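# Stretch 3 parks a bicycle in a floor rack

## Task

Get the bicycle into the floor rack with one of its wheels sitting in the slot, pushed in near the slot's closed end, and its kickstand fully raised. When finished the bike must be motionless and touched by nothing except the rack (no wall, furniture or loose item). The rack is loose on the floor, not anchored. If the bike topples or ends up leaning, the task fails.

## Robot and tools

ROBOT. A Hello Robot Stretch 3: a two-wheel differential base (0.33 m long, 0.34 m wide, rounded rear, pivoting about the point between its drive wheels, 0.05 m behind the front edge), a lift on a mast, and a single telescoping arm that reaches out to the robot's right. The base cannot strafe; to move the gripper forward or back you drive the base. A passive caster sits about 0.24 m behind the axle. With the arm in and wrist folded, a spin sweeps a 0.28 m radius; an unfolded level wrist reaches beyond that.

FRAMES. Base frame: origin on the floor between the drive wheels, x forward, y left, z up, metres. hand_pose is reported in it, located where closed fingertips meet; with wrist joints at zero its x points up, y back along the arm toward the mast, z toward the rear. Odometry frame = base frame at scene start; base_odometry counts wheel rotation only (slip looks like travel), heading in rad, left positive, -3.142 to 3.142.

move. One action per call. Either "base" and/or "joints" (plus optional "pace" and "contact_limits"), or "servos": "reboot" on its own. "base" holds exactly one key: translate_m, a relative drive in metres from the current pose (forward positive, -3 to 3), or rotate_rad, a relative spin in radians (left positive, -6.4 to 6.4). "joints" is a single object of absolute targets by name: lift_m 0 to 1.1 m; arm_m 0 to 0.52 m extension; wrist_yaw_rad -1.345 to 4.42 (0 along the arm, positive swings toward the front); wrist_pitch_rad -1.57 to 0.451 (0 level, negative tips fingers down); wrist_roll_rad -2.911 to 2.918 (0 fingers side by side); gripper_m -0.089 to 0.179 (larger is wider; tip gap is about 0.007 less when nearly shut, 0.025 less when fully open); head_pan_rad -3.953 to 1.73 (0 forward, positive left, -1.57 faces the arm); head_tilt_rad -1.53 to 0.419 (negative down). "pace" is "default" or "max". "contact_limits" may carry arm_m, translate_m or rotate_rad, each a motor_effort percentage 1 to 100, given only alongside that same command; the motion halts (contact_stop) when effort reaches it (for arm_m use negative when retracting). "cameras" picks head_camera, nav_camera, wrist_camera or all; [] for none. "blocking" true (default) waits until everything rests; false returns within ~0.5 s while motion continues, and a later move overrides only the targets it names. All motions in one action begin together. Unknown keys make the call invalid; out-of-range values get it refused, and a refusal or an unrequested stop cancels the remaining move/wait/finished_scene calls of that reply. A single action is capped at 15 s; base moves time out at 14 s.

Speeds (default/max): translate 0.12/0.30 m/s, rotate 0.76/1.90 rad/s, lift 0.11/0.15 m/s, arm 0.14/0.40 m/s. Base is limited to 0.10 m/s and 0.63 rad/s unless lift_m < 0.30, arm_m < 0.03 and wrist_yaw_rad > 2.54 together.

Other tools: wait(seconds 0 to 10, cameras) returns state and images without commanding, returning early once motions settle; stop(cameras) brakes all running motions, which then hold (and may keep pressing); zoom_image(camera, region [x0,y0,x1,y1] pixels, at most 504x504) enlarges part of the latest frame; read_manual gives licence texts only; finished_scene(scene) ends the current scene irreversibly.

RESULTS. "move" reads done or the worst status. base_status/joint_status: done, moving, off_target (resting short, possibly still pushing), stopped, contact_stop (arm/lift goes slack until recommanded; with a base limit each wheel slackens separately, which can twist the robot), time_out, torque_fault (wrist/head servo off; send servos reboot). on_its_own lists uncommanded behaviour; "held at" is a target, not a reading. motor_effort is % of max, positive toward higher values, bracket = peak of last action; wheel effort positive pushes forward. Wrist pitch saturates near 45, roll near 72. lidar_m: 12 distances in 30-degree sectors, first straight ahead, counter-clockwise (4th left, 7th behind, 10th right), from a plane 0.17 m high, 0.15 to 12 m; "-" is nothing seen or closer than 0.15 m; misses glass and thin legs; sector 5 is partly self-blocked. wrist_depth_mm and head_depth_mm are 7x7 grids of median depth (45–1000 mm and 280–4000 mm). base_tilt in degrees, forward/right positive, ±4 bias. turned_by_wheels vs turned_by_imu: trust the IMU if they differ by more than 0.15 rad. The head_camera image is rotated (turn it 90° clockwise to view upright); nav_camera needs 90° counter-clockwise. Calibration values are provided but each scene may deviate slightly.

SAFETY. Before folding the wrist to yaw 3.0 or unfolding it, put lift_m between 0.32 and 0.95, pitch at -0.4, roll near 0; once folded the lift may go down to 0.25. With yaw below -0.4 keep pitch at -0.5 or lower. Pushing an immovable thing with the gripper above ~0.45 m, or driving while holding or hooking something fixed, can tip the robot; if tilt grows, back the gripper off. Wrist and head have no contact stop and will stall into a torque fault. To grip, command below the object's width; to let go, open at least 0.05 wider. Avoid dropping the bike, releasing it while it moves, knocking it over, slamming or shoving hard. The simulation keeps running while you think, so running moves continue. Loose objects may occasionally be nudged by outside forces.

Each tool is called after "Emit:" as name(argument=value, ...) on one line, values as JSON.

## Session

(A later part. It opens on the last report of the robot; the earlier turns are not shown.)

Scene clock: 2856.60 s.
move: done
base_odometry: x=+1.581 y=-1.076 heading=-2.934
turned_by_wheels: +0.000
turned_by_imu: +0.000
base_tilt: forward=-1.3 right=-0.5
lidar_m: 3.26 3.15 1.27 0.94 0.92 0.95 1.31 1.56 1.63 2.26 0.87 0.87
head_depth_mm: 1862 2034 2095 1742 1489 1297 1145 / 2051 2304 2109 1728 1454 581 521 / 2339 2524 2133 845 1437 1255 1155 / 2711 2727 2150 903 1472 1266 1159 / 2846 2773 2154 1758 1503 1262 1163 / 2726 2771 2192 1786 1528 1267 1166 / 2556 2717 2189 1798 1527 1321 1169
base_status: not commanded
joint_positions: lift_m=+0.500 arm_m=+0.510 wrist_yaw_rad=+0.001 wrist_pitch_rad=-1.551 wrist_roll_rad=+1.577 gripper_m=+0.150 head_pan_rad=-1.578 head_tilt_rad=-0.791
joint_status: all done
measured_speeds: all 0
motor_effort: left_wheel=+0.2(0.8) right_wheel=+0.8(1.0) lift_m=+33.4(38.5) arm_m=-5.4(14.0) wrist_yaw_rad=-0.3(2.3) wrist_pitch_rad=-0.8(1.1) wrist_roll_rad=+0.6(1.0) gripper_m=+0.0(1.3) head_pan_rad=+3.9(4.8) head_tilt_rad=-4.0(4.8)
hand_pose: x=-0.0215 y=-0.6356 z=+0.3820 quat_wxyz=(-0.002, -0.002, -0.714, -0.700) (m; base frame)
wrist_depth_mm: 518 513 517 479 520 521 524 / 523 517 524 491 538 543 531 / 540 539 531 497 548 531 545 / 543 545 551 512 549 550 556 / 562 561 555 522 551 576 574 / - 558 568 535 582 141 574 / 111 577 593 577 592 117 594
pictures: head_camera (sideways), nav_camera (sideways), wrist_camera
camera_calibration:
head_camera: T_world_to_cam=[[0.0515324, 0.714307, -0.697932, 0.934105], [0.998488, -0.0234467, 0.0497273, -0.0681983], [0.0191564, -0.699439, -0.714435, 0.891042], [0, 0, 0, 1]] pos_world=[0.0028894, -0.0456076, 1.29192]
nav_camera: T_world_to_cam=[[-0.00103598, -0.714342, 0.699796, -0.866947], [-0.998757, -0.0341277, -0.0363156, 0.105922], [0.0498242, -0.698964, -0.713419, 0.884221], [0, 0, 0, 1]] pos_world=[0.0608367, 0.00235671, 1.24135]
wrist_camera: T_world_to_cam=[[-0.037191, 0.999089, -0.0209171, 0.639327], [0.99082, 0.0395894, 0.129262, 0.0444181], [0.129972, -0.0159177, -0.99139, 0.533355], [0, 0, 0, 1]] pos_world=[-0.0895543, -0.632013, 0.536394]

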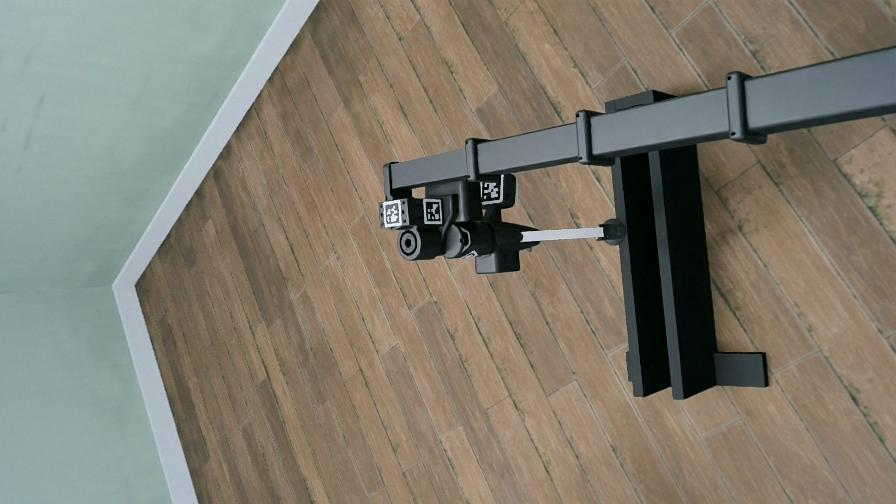

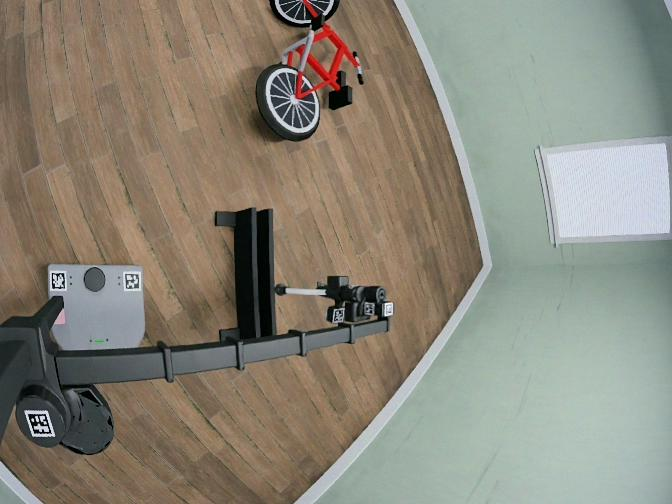

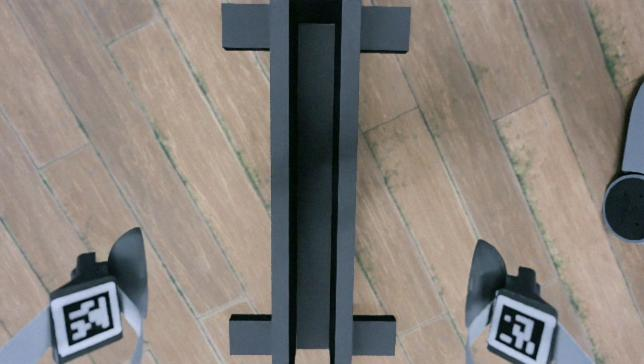

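Emit:
move(joints={"arm_m":0.0}, cameras=[])

Emit:
move(joints={"wrist_pitch_rad":-0.4,"wrist_roll_rad":0.0,"gripper_m":0.0}, cameras=[])

Emit:
move(joints={"wrist_yaw_rad":3.0}, cameras=[])

Emit:
move(joints={"lift_m":0.28,"head_pan_rad":-1.578,"head_tilt_rad":-0.7}, cameras=[])

Emit:
move(base={"translate_m":2.05}, pace="max")

Scene clock: 2871.40 s.
move: done
base_odometry: x=+1.581 y=-1.076 heading=-2.934
turned_by_wheels: +0.000
turned_by_imu: +0.000
base_tilt: forward=-1.3 right=-0.5
lidar_m: 3.25 3.15 1.27 0.94 0.92 0.94 1.31 1.56 1.62 2.25 0.87 0.87
head_depth_mm: 1844 2031 2114 1743 1491 1291 1142 / 2073 2307 2102 1765 1481 1254 1158 / 2327 2509 2136 1764 1497 1266 1158 / 2717 2756 2154 1762 1508 1258 1156 / 2870 2775 2148 1780 1514 1265 1167 / 2700 2789 2202 1790 1508 1280 1161 / 2574 2666 2174 1799 1536 1326 1172
base_status: not commanded
joint_positions: lift_m=+0.500 arm_m=+0.000 wrist_yaw_rad=+0.001 wrist_pitch_rad=-1.551 wrist_roll_rad=+1.577 gripper_m=+0.150 head_pan_rad=-1.578 head_tilt_rad=-0.791
joint_status: all done
measured_speeds: all 0
motor_effort: left_wheel=+0.1(1.0) right_wheel=+0.8(1.1) lift_m=+30.8(34.4) arm_m=-14.5(23.3) wrist_yaw_rad=-0.2(2.4) wrist_pitch_rad=-0.7(1.1) wrist_roll_rad=+0.5(1.0) gripper_m=+0.0(1.2) head_pan_rad=+4.3(4.7) head_tilt_rad=-4.5(5.0)
hand_pose: x=-0.0215 y=-0.1256 z=+0.3820 quat_wxyz=(-0.002, -0.002, -0.714, -0.700) (m; base frame)
wrist_depth_mm: 508 512 515 362 363 364 514 / 534 528 527 373 372 380 526 / 538 544 543 377 385 380 543 / 551 553 555 385 389 388 309 / 550 565 573 393 380 395 568 / - 568 572 583 573 140 593 / 111 587 587 586 581 117 592
pictures: none
No camera images: "cameras" was empty.

Scene clock: 2873.40 s.
move: done
base_odometry: x=+1.581 y=-1.076 heading=-2.934
turned_by_wheels: +0.000
turned_by_imu: +0.000
base_tilt: forward=-1.3 right=-0.5
lidar_m: 3.26 3.15 1.27 0.94 0.92 0.95 1.31 1.56 1.62 2.25 0.87 0.87
head_depth_mm: 1859 2016 2106 1744 1486 1289 1142 / 2044 2300 2127 1734 1490 1252 1152 / 2347 2538 2121 1759 1498 1258 591 / 2723 2709 2166 1770 1508 1241 1122 / 2896 2750 2151 1790 1516 1253 1160 / 2684 2778 2170 1786 1524 1276 1166 / 2541 2711 2189 1782 1523 1323 1176
base_status: not commanded
joint_positions: lift_m=+0.500 arm_m=+0.000 wrist_yaw_rad=+0.001 wrist_pitch_rad=-0.422 wrist_roll_rad=+0.005 gripper_m=+0.000 head_pan_rad=-1.578 head_tilt_rad=-0.791
joint_status: all done
measured_speeds: all 0
motor_effort: left_wheel=+0.0(0.7) right_wheel=+0.8(1.0) lift_m=+29.8(31.7) arm_m=-11.8(15.0) wrist_yaw_rad=-1.6(1.8) wrist_pitch_rad=+4.1(5.1) wrist_roll_rad=-1.7(3.0) gripper_m=-1.3(81.7) head_pan_rad=+4.0(4.7) head_tilt_rad=-3.5(4.9)
hand_pose: x=-0.0214 y=-0.3689 z=+0.5119 quat_wxyz=(+0.690, +0.148, -0.693, -0.148) (m; base frame)
wrist_depth_mm: - - - - - - - / - - - - - - - / - - - - - - - / - - - - - - - / 899 966 928 989 988 999 - / 773 786 125 130 876 834 866 / 673 630 122 554 562 713 732
pictures: none
No camera images: "cameras" was empty.

Scene clock: 2875.90 s.
move: done
base_odometry: x=+1.581 y=-1.076 heading=-2.934
turned_by_wheels: +0.000
turned_by_imu: +0.000
base_tilt: forward=-1.3 right=-0.5
lidar_m: 3.28 3.15 1.27 0.94 0.92 0.95 1.31 1.56 1.62 2.25 0.87 0.87
head_depth_mm: 1839 2034 2069 1739 1485 1294 1147 / 2048 2321 2120 1750 1492 1256 1146 / 2337 2501 2128 1762 1495 1260 1148 / 2692 2751 2145 1759 1512 1268 569 / 2850 2761 2168 1778 1511 1264 1160 / 2696 2802 2195 1802 1524 1274 1164 / 2608 2727 2175 1801 1517 1323 1167
base_status: not commanded
joint_positions: lift_m=+0.500 arm_m=+0.000 wrist_yaw_rad=+2.998 wrist_pitch_rad=-0.421 wrist_roll_rad=+0.004 gripper_m=+0.000 head_pan_rad=-1.578 head_tilt_rad=-0.791
joint_status: all done
measured_speeds: all 0
motor_effort: left_wheel=+0.2(0.9) right_wheel=+0.8(1.1) lift_m=+27.7(30.4) arm_m=-6.7(11.7) wrist_yaw_rad=+2.3(4.1) wrist_pitch_rad=+3.9(4.3) wrist_roll_rad=-1.5(2.3) gripper_m=-1.1(2.1) head_pan_rad=+3.4(4.5) head_tilt_rad=-4.2(4.9)
hand_pose: x=+0.0109 y=+0.0768 z=+0.5121 quat_wxyz=(+0.198, +0.701, +0.097, +0.678) (m; base frame)
wrist_depth_mm: 135 137 - - - - - / 740 148 - - - - - / 763 157 - - - - - / - 174 - - - - - / 861 194 925 982 983 - - / 804 228 139 131 833 853 879 / 672 693 122 658 672 726 725
pictures: none
No camera images: "cameras" was empty.

Scene clock: 2878.73 s.
move: done
base_odometry: x=+1.581 y=-1.076 heading=-2.934
turned_by_wheels: +0.000
turned_by_imu: +0.000
base_tilt: forward=-1.3 right=-0.4
lidar_m: 3.25 3.16 1.27 0.94 0.92 0.95 1.31 1.56 1.63 2.25 0.87 0.87
head_depth_mm: 1820 2002 2150 1914 1581 1355 1179 / 2023 2231 2336 1908 1599 1263 1181 / 2297 2567 2420 1924 1589 1221 1188 / 2657 2928 2468 1946 1607 1239 1194 / 2810 3042 2471 1938 1613 1242 1197 / 2628 2906 2500 1962 1623 1347 1204 / 2559 2807 2517 1965 1636 1385 1205
base_status: not commanded
joint_positions: lift_m=+0.280 arm_m=+0.000 wrist_yaw_rad=+2.998 wrist_pitch_rad=-0.420 wrist_roll_rad=+0.004 gripper_m=+0.000 head_pan_rad=-1.578 head_tilt_rad=-0.705
joint_status: all done
measured_speeds: all 0
motor_effort: left_wheel=+0.4(0.9) right_wheel=+0.8(1.0) lift_m=+18.1(27.9) arm_m=-1.4(6.6) wrist_yaw_rad=+2.6(2.8) wrist_pitch_rad=+3.7(4.0) wrist_roll_rad=-1.4(1.9) gripper_m=-1.6(2.2) head_pan_rad=+0.4(3.8) head_tilt_rad=+2.0(3.2)
hand_pose: x=+0.0108 y=+0.0769 z=+0.2922 quat_wxyz=(+0.197, +0.701, +0.097, +0.678) (m; base frame)
wrist_depth_mm: 135 137 - - - - - / 732 148 - - - - - / 759 157 925 - - - - / 744 173 740 801 783 817 816 / 595 195 629 648 638 658 667 / 495 479 140 131 542 546 550 / 268 271 122 261 442 469 474
pictures: none
No camera images: "cameras" was empty.

Scene clock: 2886.97 s.
move: done
base_odometry: x=-0.425 y=-1.499 heading=-2.934
turned_by_wheels: +0.000
turned_by_imu: +0.011
base_tilt: forward=-1.4 right=-0.5
lidar_m: 1.43 1.40 1.46 1.93 1.90 1.98 2.76 1.19 0.79 1.91 1.86 1.93
head_depth_mm: 2293 2636 2385 1911 1588 1354 1185 / 2157 2420 2389 1914 1574 1346 1177 / 2026 2265 2424 1916 1598 1363 1178 / 1898 2134 2334 1932 1601 1382 1191 / 1797 2024 2222 1969 1607 1377 1195 / 1714 1884 2098 1964 1626 1377 1202 / 1630 1788 1978 1979 1625 1381 1201
base_status: done
joint_positions: lift_m=+0.280 arm_m=+0.000 wrist_yaw_rad=+2.999 wrist_pitch_rad=-0.420 wrist_roll_rad=+0.004 gripper_m=+0.000 head_pan_rad=-1.578 head_tilt_rad=-0.705
joint_status: not commanded
measured_speeds: all 0
motor_effort: left_wheel=-1.4(10.7) right_wheel=-0.5(7.3) lift_m=+33.0(33.8) arm_m=+14.4(14.4) wrist_yaw_rad=+2.1(2.8) wrist_pitch_rad=+3.7(4.1) wrist_roll_rad=-1.8(2.0) gripper_m=-1.1(2.0) head_pan_rad=+0.1(1.3) head_tilt_rad=+2.4(3.0)
hand_pose: x=+0.0107 y=+0.0769 z=+0.2922 quat_wxyz=(+0.197, +0.701, +0.097, +0.678) (m; base frame)
wrist_depth_mm: 137 137 - - - - - / - 147 - - - - - / 940 158 - - - - - / 743 172 742 789 812 811 836 / 592 196 604 648 643 656 666 / 499 475 140 130 544 540 548 / 268 271 122 263 438 471 474
pictures: head_camera (sideways), nav_camera (sideways), wrist_camera
camera_calibration:
head_camera: T_world_to_cam=[[0.0510725, 0.651795, -0.756674, 1.01066], [0.998519, -0.0191077, 0.0509368, -0.0697787], [0.018742, -0.758155, -0.651805, 0.809583], [0, 0, 0, 1]] pos_world=[0.00288507, -0.0462895, 1.29599]
nav_camera: T_world_to_cam=[[-0.000574912, -0.65167, 0.758502, -0.94346], [-0.998778, -0.0371038, -0.0326349, 0.101134], [0.0494105, -0.757594, -0.650853, 0.802845], [0, 0, 0, 1]] pos_world=[0.0607992, -0.00284158, 1.24145]
wrist_camera: T_world_to_cam=[[0.991532, -0.124921, 0.0354836, -0.0142936], [-0.0356079, -0.524294, -0.850793, 0.336612], [0.124886, 0.842325, -0.524302, 0.249026], [0, 0, 0, 1]] pos_world=[-0.00494126, -0.0350626, 0.417459]

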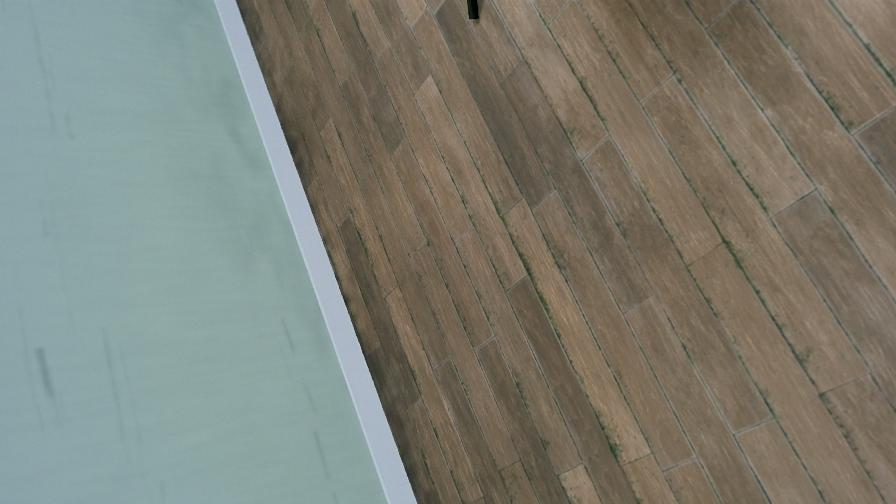

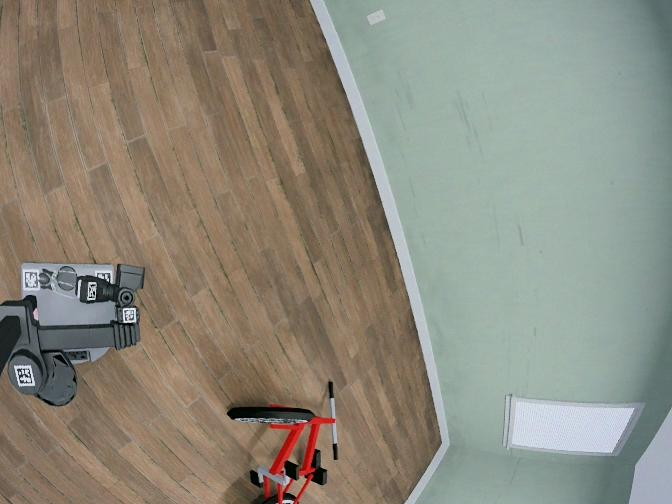

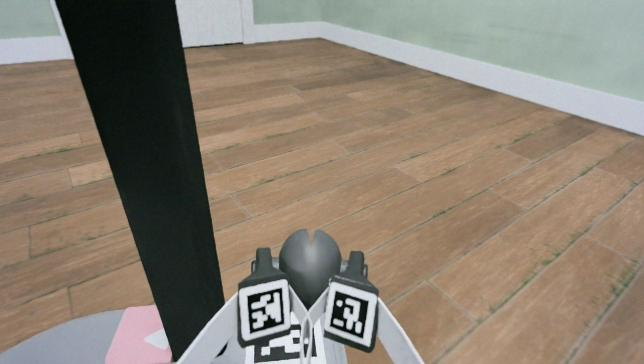

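Emit:
move(base={"rotate_rad":-1.63}, pace="max", cameras=[])

Emit:
move(base={"translate_m":1.15}, pace="max")

Scene clock: 2895.13 s.
move: done
base_odometry: x=-0.425 y=-1.499 heading=+1.719
turned_by_wheels: -1.630
turned_by_imu: -1.592
base_tilt: forward=-1.3 right=-0.5
lidar_m: 1.93 1.86 1.92 1.46 1.40 1.45 1.95 1.86 1.94 2.63 1.19 0.79
head_depth_mm: 2152 2322 2400 1898 1587 1348 1184 / 2361 2617 2386 1920 1603 1364 1182 / 2677 2939 2434 1939 1593 1360 1190 / 3011 3167 2463 1954 1609 1364 1195 / 3262 3454 2462 1955 1605 1384 1197 / 3165 3335 2484 1979 1615 1377 1212 / 2979 3184 2388 1999 1623 1388 1207
base_status: done
joint_positions: lift_m=+0.280 arm_m=+0.000 wrist_yaw_rad=+2.999 wrist_pitch_rad=-0.420 wrist_roll_rad=+0.004 gripper_m=+0.000 head_pan_rad=-1.578 head_tilt_rad=-0.704
joint_status: not commanded
measured_speeds: all 0
motor_effort: left_wheel=+2.2(12.8) right_wheel=-3.9(8.9) lift_m=+29.8(31.9) arm_m=+3.8(15.9) wrist_yaw_rad=+1.2(2.9) wrist_pitch_rad=+3.7(4.0) wrist_roll_rad=-1.4(2.2) gripper_m=-1.7(2.1) head_pan_rad=+0.6(1.1) head_tilt_rad=+2.1(2.5)
hand_pose: x=+0.0107 y=+0.0769 z=+0.2922 quat_wxyz=(+0.197, +0.701, +0.097, +0.678) (m; base frame)
wrist_depth_mm: 137 137 - - - - - / - 148 - - - - - / 878 158 - - - - - / 741 173 722 764 794 811 832 / 597 195 624 652 660 651 672 / 504 472 140 131 536 541 558 / 268 268 122 262 438 465 475
pictures: none
No camera images: "cameras" was empty.

Scene clock: 2900.30 s.
move: done
base_odometry: x=-0.595 y=-0.361 heading=+1.719
turned_by_wheels: +0.000
turned_by_imu: +0.006
base_tilt: forward=-1.3 right=-0.5
lidar_m: 0.91 0.88 0.91 1.23 1.99 2.05 2.78 0.71 0.62 0.71 2.77 1.26
head_depth_mm: 3278 3253 2384 1762 1540 1165 1176 / 3299 3249 2240 1641 1478 1272 1179 / 3099 3351 2352 1820 1520 1283 1187 / 2913 3124 2459 1955 1537 1314 1192 / 2753 3001 2480 1937 1606 1341 1198 / 2596 2875 2492 1964 1620 1384 1202 / 2457 2712 2523 1976 1624 1384 1205
base_status: done
joint_positions: lift_m=+0.280 arm_m=+0.000 wrist_yaw_rad=+2.999 wrist_pitch_rad=-0.420 wrist_roll_rad=+0.004 gripper_m=+0.000 head_pan_rad=-1.578 head_tilt_rad=-0.704
joint_status: not commanded
measured_speeds: all 0
motor_effort: left_wheel=+0.0(11.6) right_wheel=-1.9(6.1) lift_m=+27.0(30.6) arm_m=-14.4(15.7) wrist_yaw_rad=+0.0(2.3) wrist_pitch_rad=+3.6(4.1) wrist_roll_rad=-1.5(2.0) gripper_m=-1.0(2.4) head_pan_rad=+0.3(1.1) head_tilt_rad=+2.1(2.7)
hand_pose: x=+0.0107 y=+0.0769 z=+0.2922 quat_wxyz=(+0.197, +0.701, +0.097, +0.678) (m; base frame)
wrist_depth_mm: 137 137 - - - - - / - 148 - - - - - / 930 158 996 - - - - / 728 173 732 794 817 800 762 / 608 196 626 640 643 652 670 / 509 483 140 131 523 542 547 / 266 268 122 263 444 471 478
pictures: head_camera (sideways), nav_camera (sideways), wrist_camera
camera_calibration:
head_camera: T_world_to_cam=[[0.0510694, 0.651349, -0.757058, 1.01116], [0.998519, -0.019078, 0.0509438, -0.0697879], [0.0187391, -0.758538, -0.651359, 0.809003], [0, 0, 0, 1]] pos_world=[0.00288503, -0.0462929, 1.29602]
nav_camera: T_world_to_cam=[[-0.000571847, -0.651224, 0.758886, -0.94396], [-0.998779, -0.0371227, -0.0326088, 0.1011], [0.0494075, -0.757977, -0.650407, 0.802265], [0, 0, 0, 1]] pos_world=[0.060799, -0.00287717, 1.24145]
wrist_camera: T_world_to_cam=[[0.991542, -0.124845, 0.0354834, -0.014283], [-0.0355678, -0.524296, -0.850793, 0.33661], [0.124821, 0.842334, -0.524302, 0.249031], [0, 0, 0, 1]] pos_world=[-0.0049497, -0.0350669, 0.417459]

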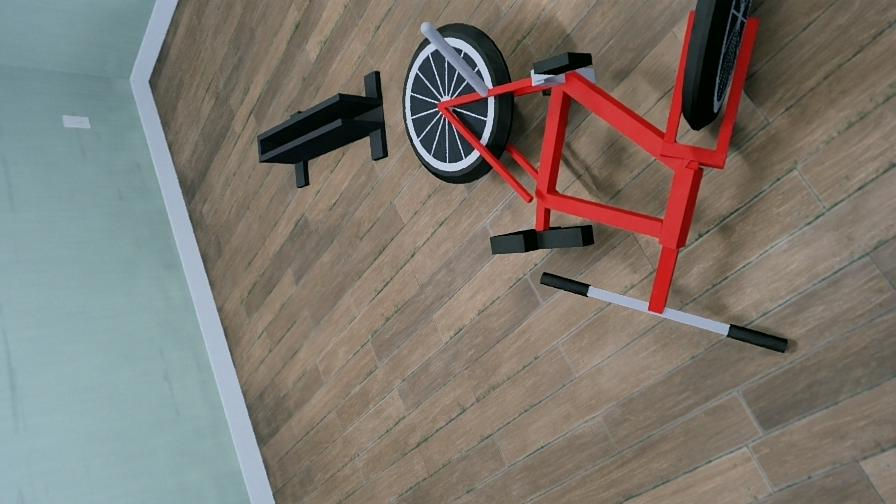

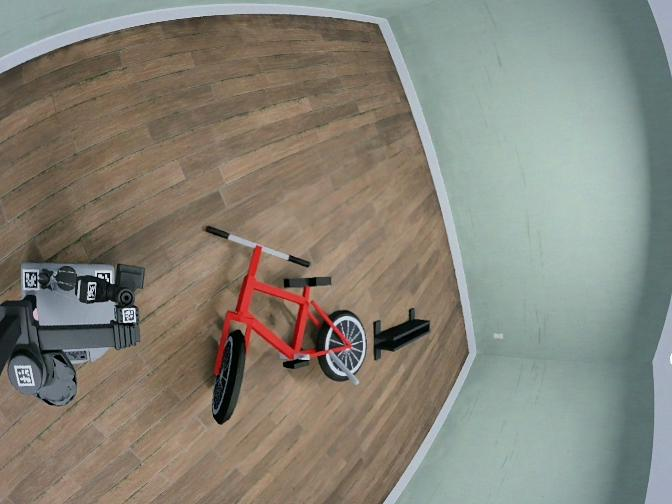

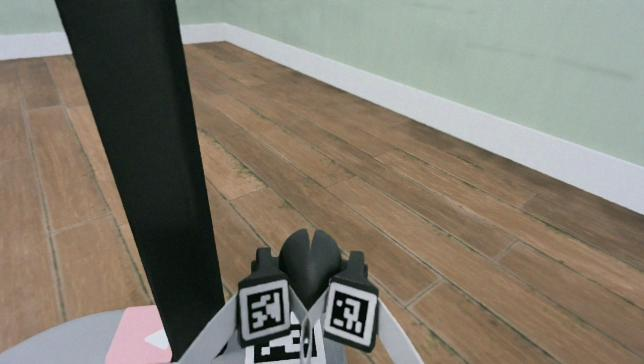

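Emit:
zoom_image(camera="head_camera", region=[480, 100, 860, 400])

Scaled by 1.326 from the camera's 896x504 image, which has a finer 1280x720 frame.

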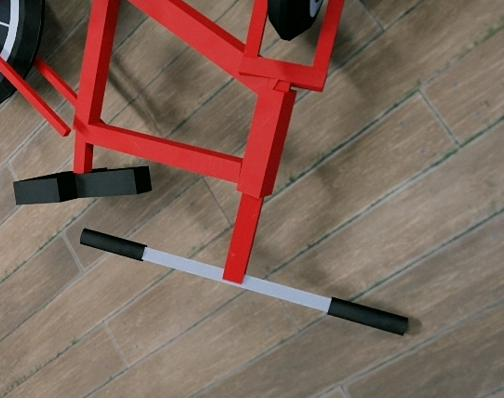

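Emit:
move(base={"rotate_rad":0.42}, pace="max", cameras=[])

Emit:
move(base={"translate_m":-0.5}, pace="max", cameras=[])

Emit:
move(base={"rotate_rad":-0.42}, pace="max", cameras=["nav_camera"])

Emit:
move(base={"translate_m":0.6}, pace="max", cameras=["head_camera","nav_camera"])

Scene clock: 2927.07 s.
move: done
base_odometry: x=-0.595 y=-0.361 heading=+2.139
turned_by_wheels: +0.420
turned_by_imu: +0.411
base_tilt: forward=-1.3 right=-0.5
lidar_m: 0.87 0.89 1.12 1.98 2.00 2.52 2.87 0.62 0.64 2.76 1.42 0.94
head_depth_mm: 2629 2882 2407 1905 1467 1287 1174 / 2542 2827 2409 1923 1583 1325 1178 / 2506 2810 2441 1930 1589 1338 1188 / 2451 2767 2449 1952 1614 1368 1193 / 2440 2702 2493 1951 1623 1370 1198 / 2389 2663 2491 1983 1624 1382 1192 / 2369 2613 2491 1990 1626 1387 1200
base_status: done
joint_positions: lift_m=+0.280 arm_m=+0.000 wrist_yaw_rad=+2.999 wrist_pitch_rad=-0.420 wrist_roll_rad=+0.004 gripper_m=+0.000 head_pan_rad=-1.578 head_tilt_rad=-0.704
joint_status: not commanded
measured_speeds: all 0
motor_effort: left_wheel=-2.8(11.3) right_wheel=+3.3(9.5) lift_m=+24.7(26.5) arm_m=-13.1(13.8) wrist_yaw_rad=+1.0(2.5) wrist_pitch_rad=+3.9(4.0) wrist_roll_rad=-1.7(1.9) gripper_m=-1.3(1.8) head_pan_rad=+0.1(0.8) head_tilt_rad=+1.3(2.3)
hand_pose: x=+0.0107 y=+0.0769 z=+0.2922 quat_wxyz=(+0.197, +0.701, +0.097, +0.678) (m; base frame)
wrist_depth_mm: 138 137 - - - - - / - 148 - - - - - / 941 158 - - - - - / 740 172 731 783 789 838 785 / 600 195 620 653 621 649 665 / 504 480 140 130 539 550 552 / 266 270 122 262 439 473 478
pictures: none
No camera images: "cameras" was empty.

Scene clock: 2930.03 s.
move: done
base_odometry: x=-0.326 y=-0.783 heading=+2.139
turned_by_wheels: +0.000
turned_by_imu: -0.002
base_tilt: forward=-1.3 right=-0.4
lidar_m: 1.37 1.38 1.75 1.92 1.94 2.46 2.38 2.41 0.30 0.33 2.22 1.48
head_depth_mm: 2670 2921 2409 1859 1431 1354 1183 / 2614 2871 2414 1925 1406 1329 1183 / 2552 2873 2413 1928 1526 1303 1062 / 2493 2852 2455 1950 1486 1370 958 / 2489 2788 2447 1949 1614 1294 1175 / 2445 2743 2530 1968 1622 1341 1202 / 2415 2685 2541 1969 1634 1387 1209
base_status: done
joint_positions: lift_m=+0.280 arm_m=+0.000 wrist_yaw_rad=+2.999 wrist_pitch_rad=-0.420 wrist_roll_rad=+0.004 gripper_m=+0.000 head_pan_rad=-1.578 head_tilt_rad=-0.704
joint_status: not commanded
measured_speeds: all 0
motor_effort: left_wheel=-1.5(11.6) right_wheel=+0.1(6.2) lift_m=+23.5(25.5) arm_m=-14.0(14.6) wrist_yaw_rad=+1.4(2.7) wrist_pitch_rad=+3.7(4.0) wrist_roll_rad=-1.7(1.9) gripper_m=-1.3(2.1) head_pan_rad=+1.3(1.3) head_tilt_rad=+1.9(2.5)
hand_pose: x=+0.0107 y=+0.0769 z=+0.2922 quat_wxyz=(+0.197, +0.701, +0.097, +0.678) (m; base frame)
wrist_depth_mm: - 137 - - - - - / - 147 - - - - - / 946 158 982 - - - - / 732 172 744 785 813 804 821 / 595 195 615 656 634 661 671 / 503 475 139 130 532 547 558 / 268 269 122 263 433 464 476
pictures: none
No camera images: "cameras" was empty.

Scene clock: 2931.27 s.
move: done
base_odometry: x=-0.326 y=-0.783 heading=+1.719
turned_by_wheels: -0.420
turned_by_imu: -0.411
base_tilt: forward=-1.3 right=-0.5
lidar_m: 1.42 1.37 1.42 1.92 1.93 1.98 2.46 2.38 0.31 0.30 0.34 1.97
head_depth_mm: 2729 2938 2397 1917 1588 1343 1180 / 3002 3143 2397 1910 1584 1356 1187 / 3206 3300 2439 1945 1604 1357 1186 / 2980 3169 2342 1934 1449 1376 1199 / 2801 3047 2471 1961 1453 1295 1060 / 2665 2905 2490 1961 1592 1345 1063 / 2518 2782 2508 1968 1636 1330 1147
base_status: done
joint_positions: lift_m=+0.280 arm_m=+0.000 wrist_yaw_rad=+2.999 wrist_pitch_rad=-0.420 wrist_roll_rad=+0.004 gripper_m=+0.000 head_pan_rad=-1.578 head_tilt_rad=-0.704
joint_status: not commanded
measured_speeds: all 0
motor_effort: left_wheel=+1.6(11.7) right_wheel=-3.8(8.5) lift_m=+22.5(24.0) arm_m=-15.3(15.3) wrist_yaw_rad=+1.4(2.5) wrist_pitch_rad=+3.8(3.9) wrist_roll_rad=-1.8(1.8) gripper_m=-1.1(1.8) head_pan_rad=+0.1(1.0) head_tilt_rad=+1.9(2.3)
hand_pose: x=+0.0107 y=+0.0769 z=+0.2922 quat_wxyz=(+0.197, +0.701, +0.097, +0.678) (m; base frame)
wrist_depth_mm: - 137 - - - - - / - 148 - - - - - / 942 157 999 - - - - / 724 172 735 772 811 817 856 / 603 195 623 648 648 653 657 / 501 480 140 130 544 549 562 / 268 268 122 260 439 471 478
pictures: nav_camera (sideways)
camera_calibration:
nav_camera: T_world_to_cam=[[-0.000570755, -0.65104, 0.759043, -0.944166], [-0.998779, -0.0371303, -0.0325981, 0.101086], [0.0494061, -0.758135, -0.650224, 0.802027], [0, 0, 0, 1]] pos_world=[0.0607989, -0.00289182, 1.24145]

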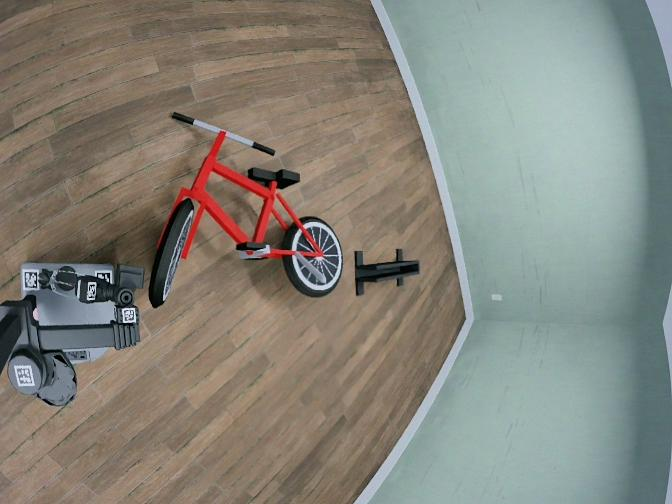

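Scene clock: 2934.57 s.
move: done
base_odometry: x=-0.415 y=-0.189 heading=+1.719
turned_by_wheels: +0.000
turned_by_imu: +0.003
base_tilt: forward=-1.3 right=-0.5
lidar_m: 0.89 0.86 0.88 1.20 2.24 2.30 2.98 0.55 0.53 0.69 2.52 1.23
head_depth_mm: 3208 3172 2413 1909 1437 1328 1109 / 3037 3199 2289 1916 1514 1324 1139 / 2779 3153 2426 1935 1590 1339 1184 / 2656 2871 2459 1959 1612 1378 1172 / 2501 2772 2484 1939 1616 1372 1190 / 2365 2645 2522 1974 1623 1387 1202 / 2228 2488 2527 1984 1641 1397 1212
base_status: done
joint_positions: lift_m=+0.280 arm_m=+0.000 wrist_yaw_rad=+2.999 wrist_pitch_rad=-0.420 wrist_roll_rad=+0.004 gripper_m=+0.000 head_pan_rad=-1.578 head_tilt_rad=-0.704
joint_status: not commanded
measured_speeds: all 0
motor_effort: left_wheel=+0.7(10.6) right_wheel=-1.3(6.0) lift_m=+21.0(23.4) arm_m=-14.1(15.9) wrist_yaw_rad=+1.5(2.5) wrist_pitch_rad=+3.7(4.1) wrist_roll_rad=-1.8(1.9) gripper_m=-1.3(2.1) head_pan_rad=+0.3(1.2) head_tilt_rad=+1.9(2.6)
hand_pose: x=+0.0107 y=+0.0769 z=+0.2922 quat_wxyz=(+0.197, +0.701, +0.097, +0.678) (m; base frame)
wrist_depth_mm: - 137 - - - - - / - 148 - - - - - / 940 158 - - - - - / 731 174 729 779 806 812 - / 594 195 618 660 654 643 672 / 500 485 138 130 533 551 551 / 267 269 122 262 434 467 475
pictures: head_camera (sideways), nav_camera (sideways)
camera_calibration:
head_camera: T_world_to_cam=[[0.0510682, 0.651166, -0.757215, 1.01137], [0.998519, -0.0190659, 0.0509466, -0.0697916], [0.0187378, -0.758696, -0.651175, 0.808764], [0, 0, 0, 1]] pos_world=[0.00288501, -0.0462943, 1.29603]
nav_camera: T_world_to_cam=[[-0.000570678, -0.65104, 0.759043, -0.944166], [-0.998779, -0.0371304, -0.0325981, 0.101086], [0.0494062, -0.758135, -0.650224, 0.802027], [0, 0, 0, 1]] pos_world=[0.0607989, -0.00289181, 1.24145]

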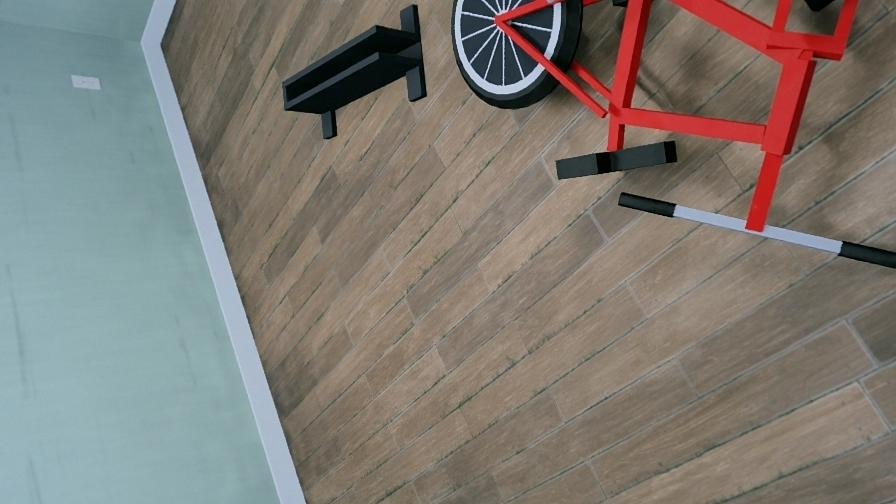

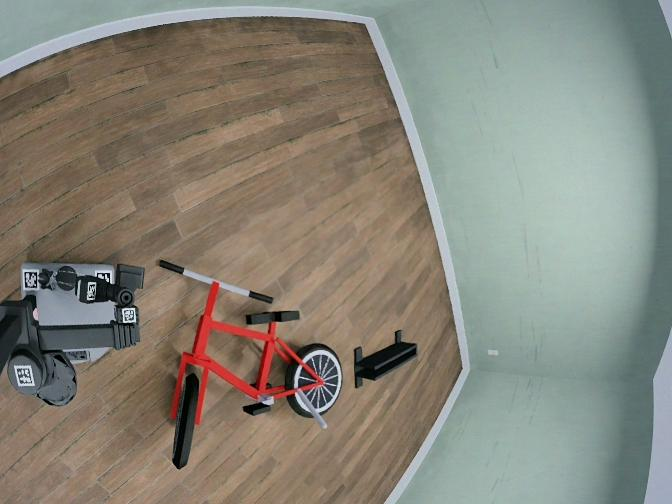

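Emit:
move(joints={"lift_m":0.6}, cameras=["head_camera"])

Emit:
move(joints={"wrist_yaw_rad":0.0}, cameras=[])

Emit:
move(joints={"wrist_pitch_rad":-1.55,"wrist_roll_rad":-2.7,"gripper_m":0.12,"arm_m":0.40})

Scene clock: 2946.73 s.
move: done
base_odometry: x=-0.415 y=-0.189 heading=+1.719
turned_by_wheels: +0.000
turned_by_imu: +0.000
base_tilt: forward=-1.3 right=-0.5
lidar_m: 0.89 0.86 0.89 1.20 2.24 2.30 2.98 0.55 0.53 0.69 2.52 1.23
head_depth_mm: 3218 3233 2399 1905 1436 1320 1109 / 2991 3185 2324 1919 1523 1330 1143 / 2807 3039 2435 1941 1585 1338 1187 / 2701 2898 2431 1950 1608 1374 1170 / 2530 2737 2500 1940 1619 1381 1198 / 2349 2625 2465 1978 1622 1381 1210 / 2229 2463 2525 1995 1635 1389 1211
base_status: not commanded
joint_positions: lift_m=+0.600 arm_m=+0.000 wrist_yaw_rad=+2.999 wrist_pitch_rad=-0.420 wrist_roll_rad=+0.004 gripper_m=+0.000 head_pan_rad=-1.578 head_tilt_rad=-0.704
joint_status: all done
measured_speeds: all 0
motor_effort: left_wheel=+0.8(1.3) right_wheel=-1.4(1.7) lift_m=+32.6(38.8) arm_m=-12.8(14.2) wrist_yaw_rad=+1.4(3.0) wrist_pitch_rad=+3.6(4.1) wrist_roll_rad=-1.7(2.0) gripper_m=-1.0(2.2) head_pan_rad=+0.1(1.0) head_tilt_rad=+2.4(2.7)
hand_pose: x=+0.0107 y=+0.0769 z=+0.6123 quat_wxyz=(+0.197, +0.701, +0.097, +0.678) (m; base frame)
wrist_depth_mm: 137 137 - - - - - / - 148 - - - - - / - 158 - - - - - / - 172 - - - - - / - 193 - - - - - / 895 843 139 130 983 965 - / 781 799 122 778 794 834 840
pictures: head_camera (sideways)
camera_calibration:
head_camera: T_world_to_cam=[[0.0510682, 0.651166, -0.757215, 1.01137], [0.998519, -0.0190658, 0.0509466, -0.0697916], [0.0187378, -0.758696, -0.651176, 0.808764], [0, 0, 0, 1]] pos_world=[0.00288502, -0.0462943, 1.29603]

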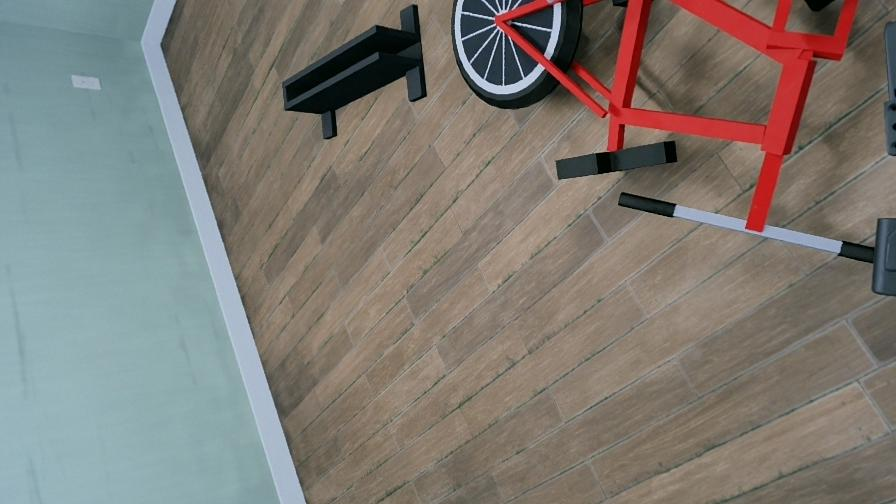

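Scene clock: 2949.23 s.
move: done
base_odometry: x=-0.415 y=-0.189 heading=+1.719
turned_by_wheels: +0.000
turned_by_imu: +0.000
base_tilt: forward=-1.3 right=-0.4
lidar_m: 0.89 0.85 0.88 1.20 2.24 2.29 2.97 0.55 0.53 0.69 2.52 1.23
head_depth_mm: 3215 3195 2392 1906 1435 1329 1114 / 3029 3229 2301 1922 1504 1333 1136 / 2803 3068 2451 1956 1595 1338 514 / 2653 2918 2480 1941 1611 1371 1130 / 2502 2763 2495 1941 1620 1379 1193 / 2354 2601 2519 1959 1617 1383 1198 / 2226 2448 2534 1983 1629 1381 1207
base_status: not commanded
joint_positions: lift_m=+0.600 arm_m=+0.000 wrist_yaw_rad=+0.002 wrist_pitch_rad=-0.420 wrist_roll_rad=+0.003 gripper_m=+0.000 head_pan_rad=-1.578 head_tilt_rad=-0.704
joint_status: all done
measured_speeds: all 0
motor_effort: left_wheel=+0.5(1.2) right_wheel=-1.7(1.7) lift_m=+32.8(34.0) arm_m=-12.5(13.4) wrist_yaw_rad=-0.9(4.4) wrist_pitch_rad=+3.7(4.0) wrist_roll_rad=-1.3(1.7) gripper_m=-1.6(1.9) head_pan_rad=+0.7(0.9) head_tilt_rad=+1.6(2.4)
hand_pose: x=-0.0210 y=-0.3691 z=+0.6123 quat_wxyz=(+0.691, +0.148, -0.692, -0.147) (m; base frame)
wrist_depth_mm: - - - - - - - / - - - - - - - / - - - - - - - / - - - - - - - / - - - - - 904 - / 915 912 126 131 835 895 941 / 797 796 122 782 793 822 809
pictures: none
No camera images: "cameras" was empty.

Scene clock: 2953.37 s.
move: done
base_odometry: x=-0.415 y=-0.189 heading=+1.719
turned_by_wheels: +0.000
turned_by_imu: +0.000
base_tilt: forward=-1.3 right=-0.4
lidar_m: 0.89 0.85 0.89 1.20 2.23 2.30 2.98 0.55 0.54 0.69 2.51 1.23
head_depth_mm: 3203 3255 2393 1910 1424 1314 438 / 3043 3236 2292 1939 631 507 463 / 2832 3061 2418 729 761 1301 1190 / 2672 2924 2438 1942 736 1335 1176 / 2513 2782 2471 1960 1614 1378 1193 / 2343 2597 2483 1977 1615 1380 1203 / 2217 2442 2541 1959 1630 1387 1203
base_status: not commanded
joint_positions: lift_m=+0.600 arm_m=+0.400 wrist_yaw_rad=+0.000 wrist_pitch_rad=-1.540 wrist_roll_rad=-2.696 gripper_m=+0.120 head_pan_rad=-1.578 head_tilt_rad=-0.704
joint_status: all done
measured_speeds: all 0
motor_effort: left_wheel=+0.5(1.3) right_wheel=-1.3(1.6) lift_m=+31.6(33.1) arm_m=+15.3(23.5) wrist_yaw_rad=+0.6(2.6) wrist_pitch_rad=-1.8(3.8) wrist_roll_rad=-1.9(2.8) gripper_m=+0.4(81.4) head_pan_rad=+0.4(1.0) head_tilt_rad=+2.0(2.6)
hand_pose: x=-0.0212 y=-0.5288 z=+0.4818 quat_wxyz=(+0.607, +0.589, +0.383, +0.371) (m; base frame)
wrist_depth_mm: 600 619 606 616 615 618 635 / 621 613 626 628 630 643 639 / 629 634 631 647 645 658 648 / 636 643 664 653 658 667 681 / 484 496 654 682 672 681 695 / 675 120 681 680 671 695 689 / 107 124 687 693 699 117 724
pictures: head_camera (sideways), nav_camera (sideways), wrist_camera
camera_calibration:
head_camera: T_world_to_cam=[[0.0510682, 0.651166, -0.757215, 1.01137], [0.998519, -0.0190657, 0.0509466, -0.0697916], [0.0187378, -0.758696, -0.651175, 0.808764], [0, 0, 0, 1]] pos_world=[0.00288502, -0.0462943, 1.29603]
nav_camera: T_world_to_cam=[[-0.000570599, -0.65104, 0.759043, -0.944166], [-0.998779, -0.0371305, -0.0325981, 0.101086], [0.0494063, -0.758135, -0.650223, 0.802027], [0, 0, 0, 1]] pos_world=[0.0607989, -0.00289182, 1.24145]
wrist_camera: T_world_to_cam=[[0.919896, -0.392052, 0.00928227, -0.195159], [-0.388448, -0.90768, 0.158824, -0.517455], [-0.0538419, -0.149707, -0.987263, 0.557326], [0, 0, 0, 1]] pos_world=[0.00852903, -0.46276, 0.634223]

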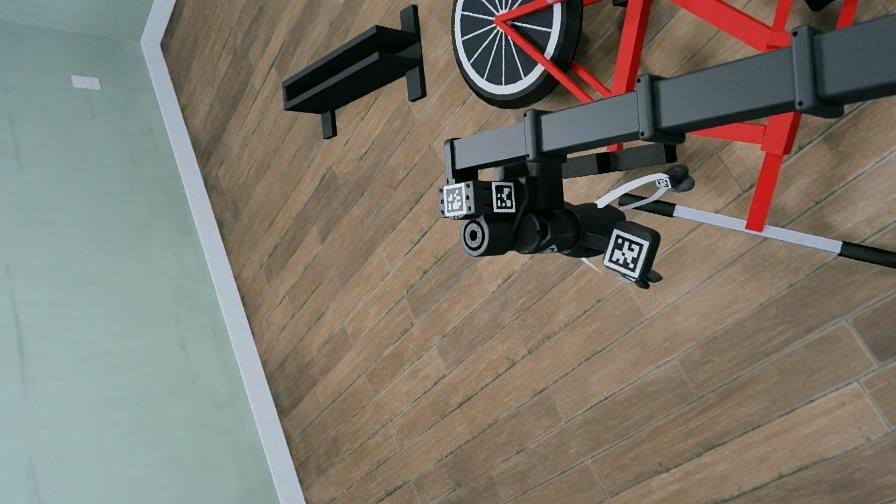

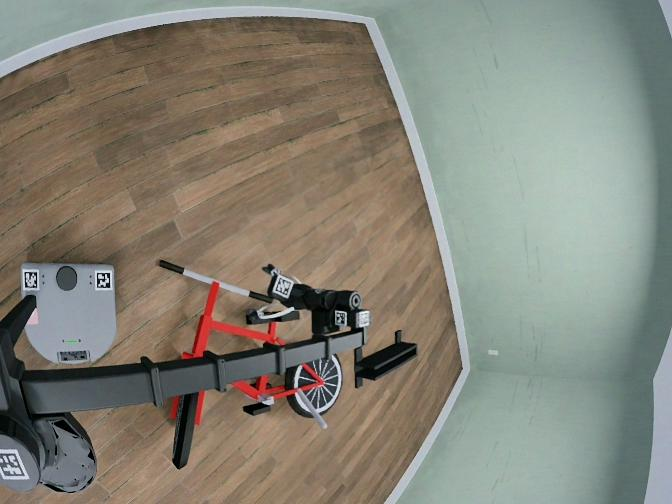

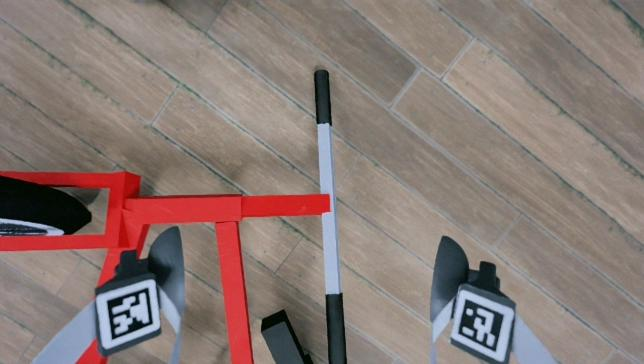

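Emit:
move(joints={"arm_m":0.483,"wrist_roll_rad":-2.65,"lift_m":0.45}, cameras=["wrist_camera"])

Scene clock: 2967.47 s.
move: done
base_odometry: x=-0.415 y=-0.189 heading=+1.719
turned_by_wheels: +0.000
turned_by_imu: +0.000
base_tilt: forward=-1.3 right=-0.5
lidar_m: 0.89 0.85 0.89 1.20 2.24 2.30 2.98 0.55 0.54 0.69 2.52 1.23
head_depth_mm: 3223 3209 2400 1923 1438 1331 1116 / 3010 3199 2319 1918 1497 1280 579 / 2820 3076 2442 1916 849 1304 1188 / 2619 2938 2452 1940 916 1344 1172 / 2519 2758 2490 1959 1607 1378 1192 / 2337 2608 2519 1985 1624 1384 1196 / 2248 2439 2514 1957 1625 1389 1201
base_status: not commanded
joint_positions: lift_m=+0.450 arm_m=+0.483 wrist_yaw_rad=+0.000 wrist_pitch_rad=-1.540 wrist_roll_rad=-2.654 gripper_m=+0.120 head_pan_rad=-1.578 head_tilt_rad=-0.704
joint_status: all done
measured_speeds: all 0
motor_effort: left_wheel=+0.5(1.3) right_wheel=-1.4(1.6) lift_m=+18.3(27.4) arm_m=+16.1(23.1) wrist_yaw_rad=+1.7(1.7) wrist_pitch_rad=-1.6(2.1) wrist_roll_rad=+1.3(2.1) gripper_m=+0.9(1.4) head_pan_rad=-0.3(0.9) head_tilt_rad=+1.9(2.3)
hand_pose: x=-0.0212 y=-0.6116 z=+0.3319 quat_wxyz=(+0.615, +0.597, +0.370, +0.359) (m; base frame)
wrist_depth_mm: 464 465 459 461 473 475 477 / 468 482 477 482 485 487 496 / 480 486 484 482 495 494 493 / 343 350 373 501 504 503 498 / 500 383 508 512 513 514 517 / 507 121 518 525 515 533 535 / 108 123 398 534 535 117 542
pictures: wrist_camera
camera_calibration:
wrist_camera: T_world_to_cam=[[0.902971, -0.429582, 0.0101514, -0.249844], [-0.425671, -0.891023, 0.157743, -0.559065], [-0.0587185, -0.146759, -0.987428, 0.398605], [0, 0, 0, 1]] pos_world=[0.0110292, -0.546969, 0.484318]

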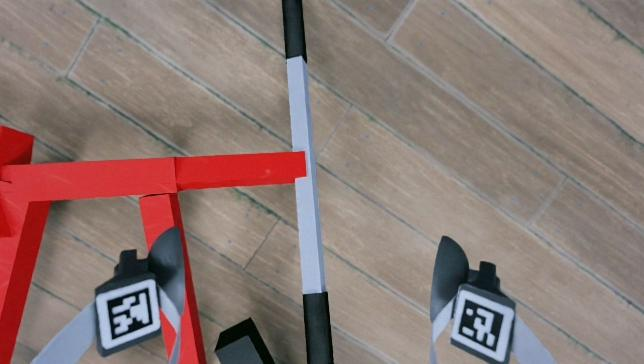

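Emit:
move(joints={"arm_m":0.502,"lift_m":0.32}, cameras=["wrist_camera"])

Scene clock: 2974.93 s.
move: done
base_odometry: x=-0.415 y=-0.189 heading=+1.719
turned_by_wheels: +0.000
turned_by_imu: +0.000
base_tilt: forward=-1.3 right=-0.5
lidar_m: 0.89 0.86 0.89 1.20 2.24 2.30 2.98 0.55 0.53 0.69 2.51 1.23
head_depth_mm: 3208 3260 2394 1911 1437 1331 1120 / 3065 3194 2286 1910 1516 1322 1078 / 2845 3033 2432 1922 970 1121 1165 / 2654 2929 2482 1939 1565 1313 1172 / 2497 2783 2504 1947 1611 1369 1195 / 2368 2585 2500 1967 1617 1377 1205 / 2255 2461 2509 1967 1644 1388 1205
base_status: not commanded
joint_positions: lift_m=+0.320 arm_m=+0.502 wrist_yaw_rad=+0.000 wrist_pitch_rad=-1.540 wrist_roll_rad=-2.654 gripper_m=+0.120 head_pan_rad=-1.578 head_tilt_rad=-0.704
joint_status: all done
measured_speeds: all 0
motor_effort: left_wheel=+0.6(1.3) right_wheel=-1.4(1.6) lift_m=+19.0(24.2) arm_m=+14.9(21.7) wrist_yaw_rad=+0.1(1.4) wrist_pitch_rad=-2.0(2.0) wrist_roll_rad=+1.2(1.5) gripper_m=+0.5(1.2) head_pan_rad=+0.4(0.8) head_tilt_rad=+1.8(2.5)
hand_pose: x=-0.0212 y=-0.6306 z=+0.2019 quat_wxyz=(+0.615, +0.597, +0.370, +0.359) (m; base frame)
wrist_depth_mm: 338 337 334 339 344 342 345 / 346 345 344 351 353 354 355 / 346 356 354 354 354 357 362 / 222 232 242 363 360 364 369 / 226 362 370 371 371 374 378 / 229 120 374 383 381 380 385 / 107 123 390 391 395 117 398
pictures: wrist_camera
camera_calibration:
wrist_camera: T_world_to_cam=[[0.90297, -0.429585, 0.0100681, -0.25665], [-0.425672, -0.891053, 0.15757, -0.555428], [-0.0587187, -0.146567, -0.987456, 0.267579], [0, 0, 0, 1]] pos_world=[0.0110293, -0.565951, 0.354325]

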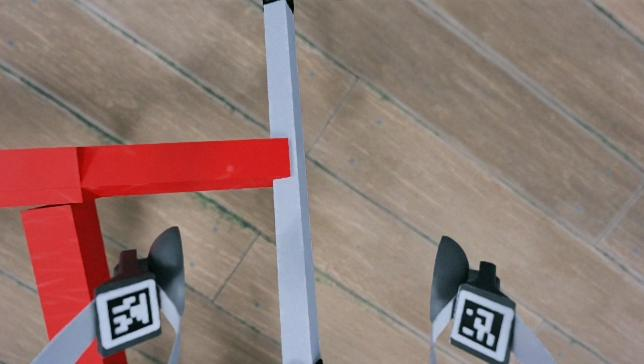

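Emit:
move(base={"translate_m":-0.01}, joints={"wrist_roll_rad":-2.75,"lift_m":0.25}, cameras=["wrist_camera"])

Scene clock: 2986.43 s.
move: done
base_odometry: x=-0.414 y=-0.199 heading=+1.719
turned_by_wheels: +0.000
turned_by_imu: +0.000
base_tilt: forward=-1.3 right=-0.5
lidar_m: 0.90 0.86 0.89 1.21 2.23 2.30 2.97 0.55 0.53 0.69 2.52 1.24
head_depth_mm: 3187 3217 2410 1892 1427 1321 1120 / 3053 3214 2274 1910 1513 1332 1118 / 2862 3072 2441 1941 1409 1004 1148 / 2679 2977 2424 1936 1614 1289 1176 / 2504 2786 2472 1940 1613 1362 1190 / 2379 2617 2477 1971 1630 1374 1202 / 2240 2467 2511 1972 1637 1387 1206
base_status: done
joint_positions: lift_m=+0.250 arm_m=+0.502 wrist_yaw_rad=+0.000 wrist_pitch_rad=-1.540 wrist_roll_rad=-2.745 gripper_m=+0.120 head_pan_rad=-1.578 head_tilt_rad=-0.704
joint_status: all done
measured_speeds: all 0
motor_effort: left_wheel=-0.4(4.5) right_wheel=-4.0(7.0) lift_m=+18.2(25.1) arm_m=+13.2(14.2) wrist_yaw_rad=+0.6(1.4) wrist_pitch_rad=-1.7(2.0) wrist_roll_rad=-1.9(2.9) gripper_m=-0.3(1.5) head_pan_rad=+0.5(1.1) head_tilt_rad=+1.9(2.5)
hand_pose: x=-0.0212 y=-0.6305 z=+0.1319 quat_wxyz=(+0.597, +0.580, +0.398, +0.386) (m; base frame)
wrist_depth_mm: 271 270 273 272 277 277 279 / 275 277 277 277 280 282 282 / 158 277 172 192 288 289 292 / 287 162 167 186 293 295 296 / 294 297 298 177 300 302 303 / 297 121 305 171 306 304 314 / 108 123 314 163 314 117 316
pictures: wrist_camera
camera_calibration:
wrist_camera: T_world_to_cam=[[0.938082, -0.346329, 0.00757291, -0.202366], [-0.343085, -0.925829, 0.158535, -0.564683], [-0.047894, -0.151317, -0.987324, 0.195683], [0, 0, 0, 1]] pos_world=[0.00547377, -0.563275, 0.284257]

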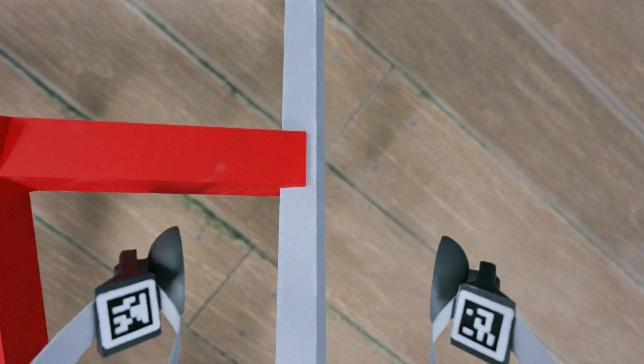

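Emit:
move(joints={"lift_m":0.198}, cameras=["wrist_camera"])

Emit:
move(joints={"gripper_m":-0.089}, cameras=["wrist_camera"])

Scene clock: 2992.23 s.
move: done
base_odometry: x=-0.414 y=-0.199 heading=+1.719
turned_by_wheels: +0.000
turned_by_imu: +0.000
base_tilt: forward=-1.3 right=-0.4
lidar_m: 0.90 0.86 0.89 1.21 2.23 2.30 2.97 0.55 0.53 0.69 2.52 1.24
head_depth_mm: 3200 3269 2412 1912 1430 1317 1122 / 3033 3224 2286 1903 1520 1327 1119 / 2838 3056 2423 1914 1560 1043 1146 / 2678 2906 2452 1935 1616 1281 1172 / 2473 2779 2455 1950 1605 1375 1196 / 2342 2592 2492 1971 1627 1380 1203 / 2235 2454 2522 1991 1622 1384 1202
base_status: not commanded
joint_positions: lift_m=+0.198 arm_m=+0.502 wrist_yaw_rad=+0.000 wrist_pitch_rad=-1.540 wrist_roll_rad=-2.745 gripper_m=+0.120 head_pan_rad=-1.578 head_tilt_rad=-0.704
joint_status: all done
measured_speeds: all 0
motor_effort: left_wheel=-0.2(1.1) right_wheel=-3.9(4.0) lift_m=+18.5(23.2) arm_m=+9.0(11.0) wrist_yaw_rad=-0.5(1.1) wrist_pitch_rad=-1.6(2.1) wrist_roll_rad=-1.9(2.3) gripper_m=+0.4(1.0) head_pan_rad=+0.3(1.1) head_tilt_rad=+2.4(2.5)
hand_pose: x=-0.0212 y=-0.6305 z=+0.0799 quat_wxyz=(+0.597, +0.580, +0.398, +0.386) (m; base frame)
wrist_depth_mm: 220 222 221 152 224 225 224 / 225 226 227 227 230 232 232 / 114 228 121 137 235 236 237 / 109 112 116 238 238 240 242 / 240 240 242 243 245 247 249 / 246 121 245 247 250 251 256 / 108 123 254 115 259 117 259
pictures: wrist_camera
camera_calibration:
wrist_camera: T_world_to_cam=[[0.93809, -0.346309, 0.00757229, -0.201959], [-0.343065, -0.925837, 0.158535, -0.556444], [-0.0478913, -0.151318, -0.987324, 0.144341], [0, 0, 0, 1]] pos_world=[0.00547237, -0.563275, 0.232256]

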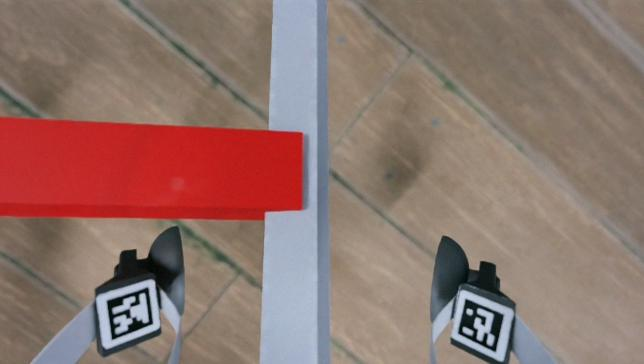

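Scene clock: 2994.97 s.
move: done
base_odometry: x=-0.414 y=-0.199 heading=+1.719
turned_by_wheels: +0.000
turned_by_imu: -0.001
base_tilt: forward=-1.3 right=-0.4
lidar_m: 0.90 0.86 0.89 1.21 2.24 2.29 2.97 0.55 0.53 0.69 2.52 1.24
head_depth_mm: 3180 3186 2393 1904 1421 1322 1117 / 3030 3188 2306 1911 1511 1343 1122 / 2833 3070 2465 1927 1551 1038 1145 / 2673 2921 2462 1944 1601 1291 1166 / 2515 2785 2443 1963 1617 1370 1197 / 2385 2612 2461 1988 1616 1373 1204 / 2246 2453 2518 1982 1617 1375 1203
base_status: not commanded
joint_positions: lift_m=+0.198 arm_m=+0.502 wrist_yaw_rad=+0.001 wrist_pitch_rad=-1.544 wrist_roll_rad=-2.746 gripper_m=-0.087 head_pan_rad=-1.578 head_tilt_rad=-0.704
joint_status: all done
measured_speeds: all 0
motor_effort: left_wheel=-5.6(6.1) right_wheel=+10.2(10.4) lift_m=+23.6(25.4) arm_m=+6.9(9.6) wrist_yaw_rad=-1.3(2.1) wrist_pitch_rad=-1.1(2.0) wrist_roll_rad=-1.5(2.3) gripper_m=-46.3(100.0) head_pan_rad=+0.5(1.2) head_tilt_rad=+2.0(2.2)
hand_pose: x=-0.0213 y=-0.6295 z=+0.0799 quat_wxyz=(+0.596, +0.581, +0.398, +0.387) (m; base frame)
wrist_depth_mm: 222 223 221 144 225 225 226 / 226 227 227 228 230 230 229 / 113 230 120 132 234 236 238 / 109 112 116 237 239 241 240 / 243 243 242 134 245 245 247 / 245 247 126 129 249 254 254 / 252 251 125 111 123 260 258
pictures: wrist_camera
camera_calibration:
wrist_camera: T_world_to_cam=[[0.938879, -0.344192, 0.0061631, -0.200121], [-0.340943, -0.927245, 0.154837, -0.556054], [-0.047579, -0.147474, -0.987921, 0.14702], [0, 0, 0, 1]] pos_world=[0.00530105, -0.562797, 0.232576]

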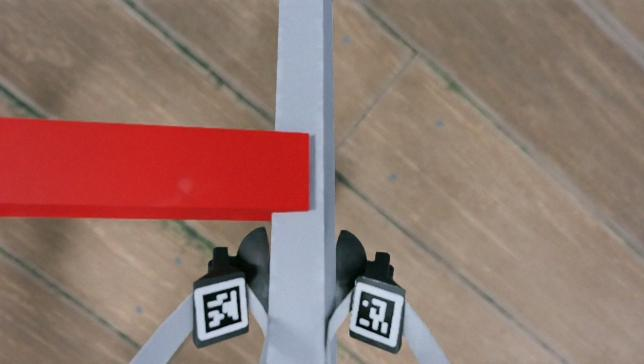

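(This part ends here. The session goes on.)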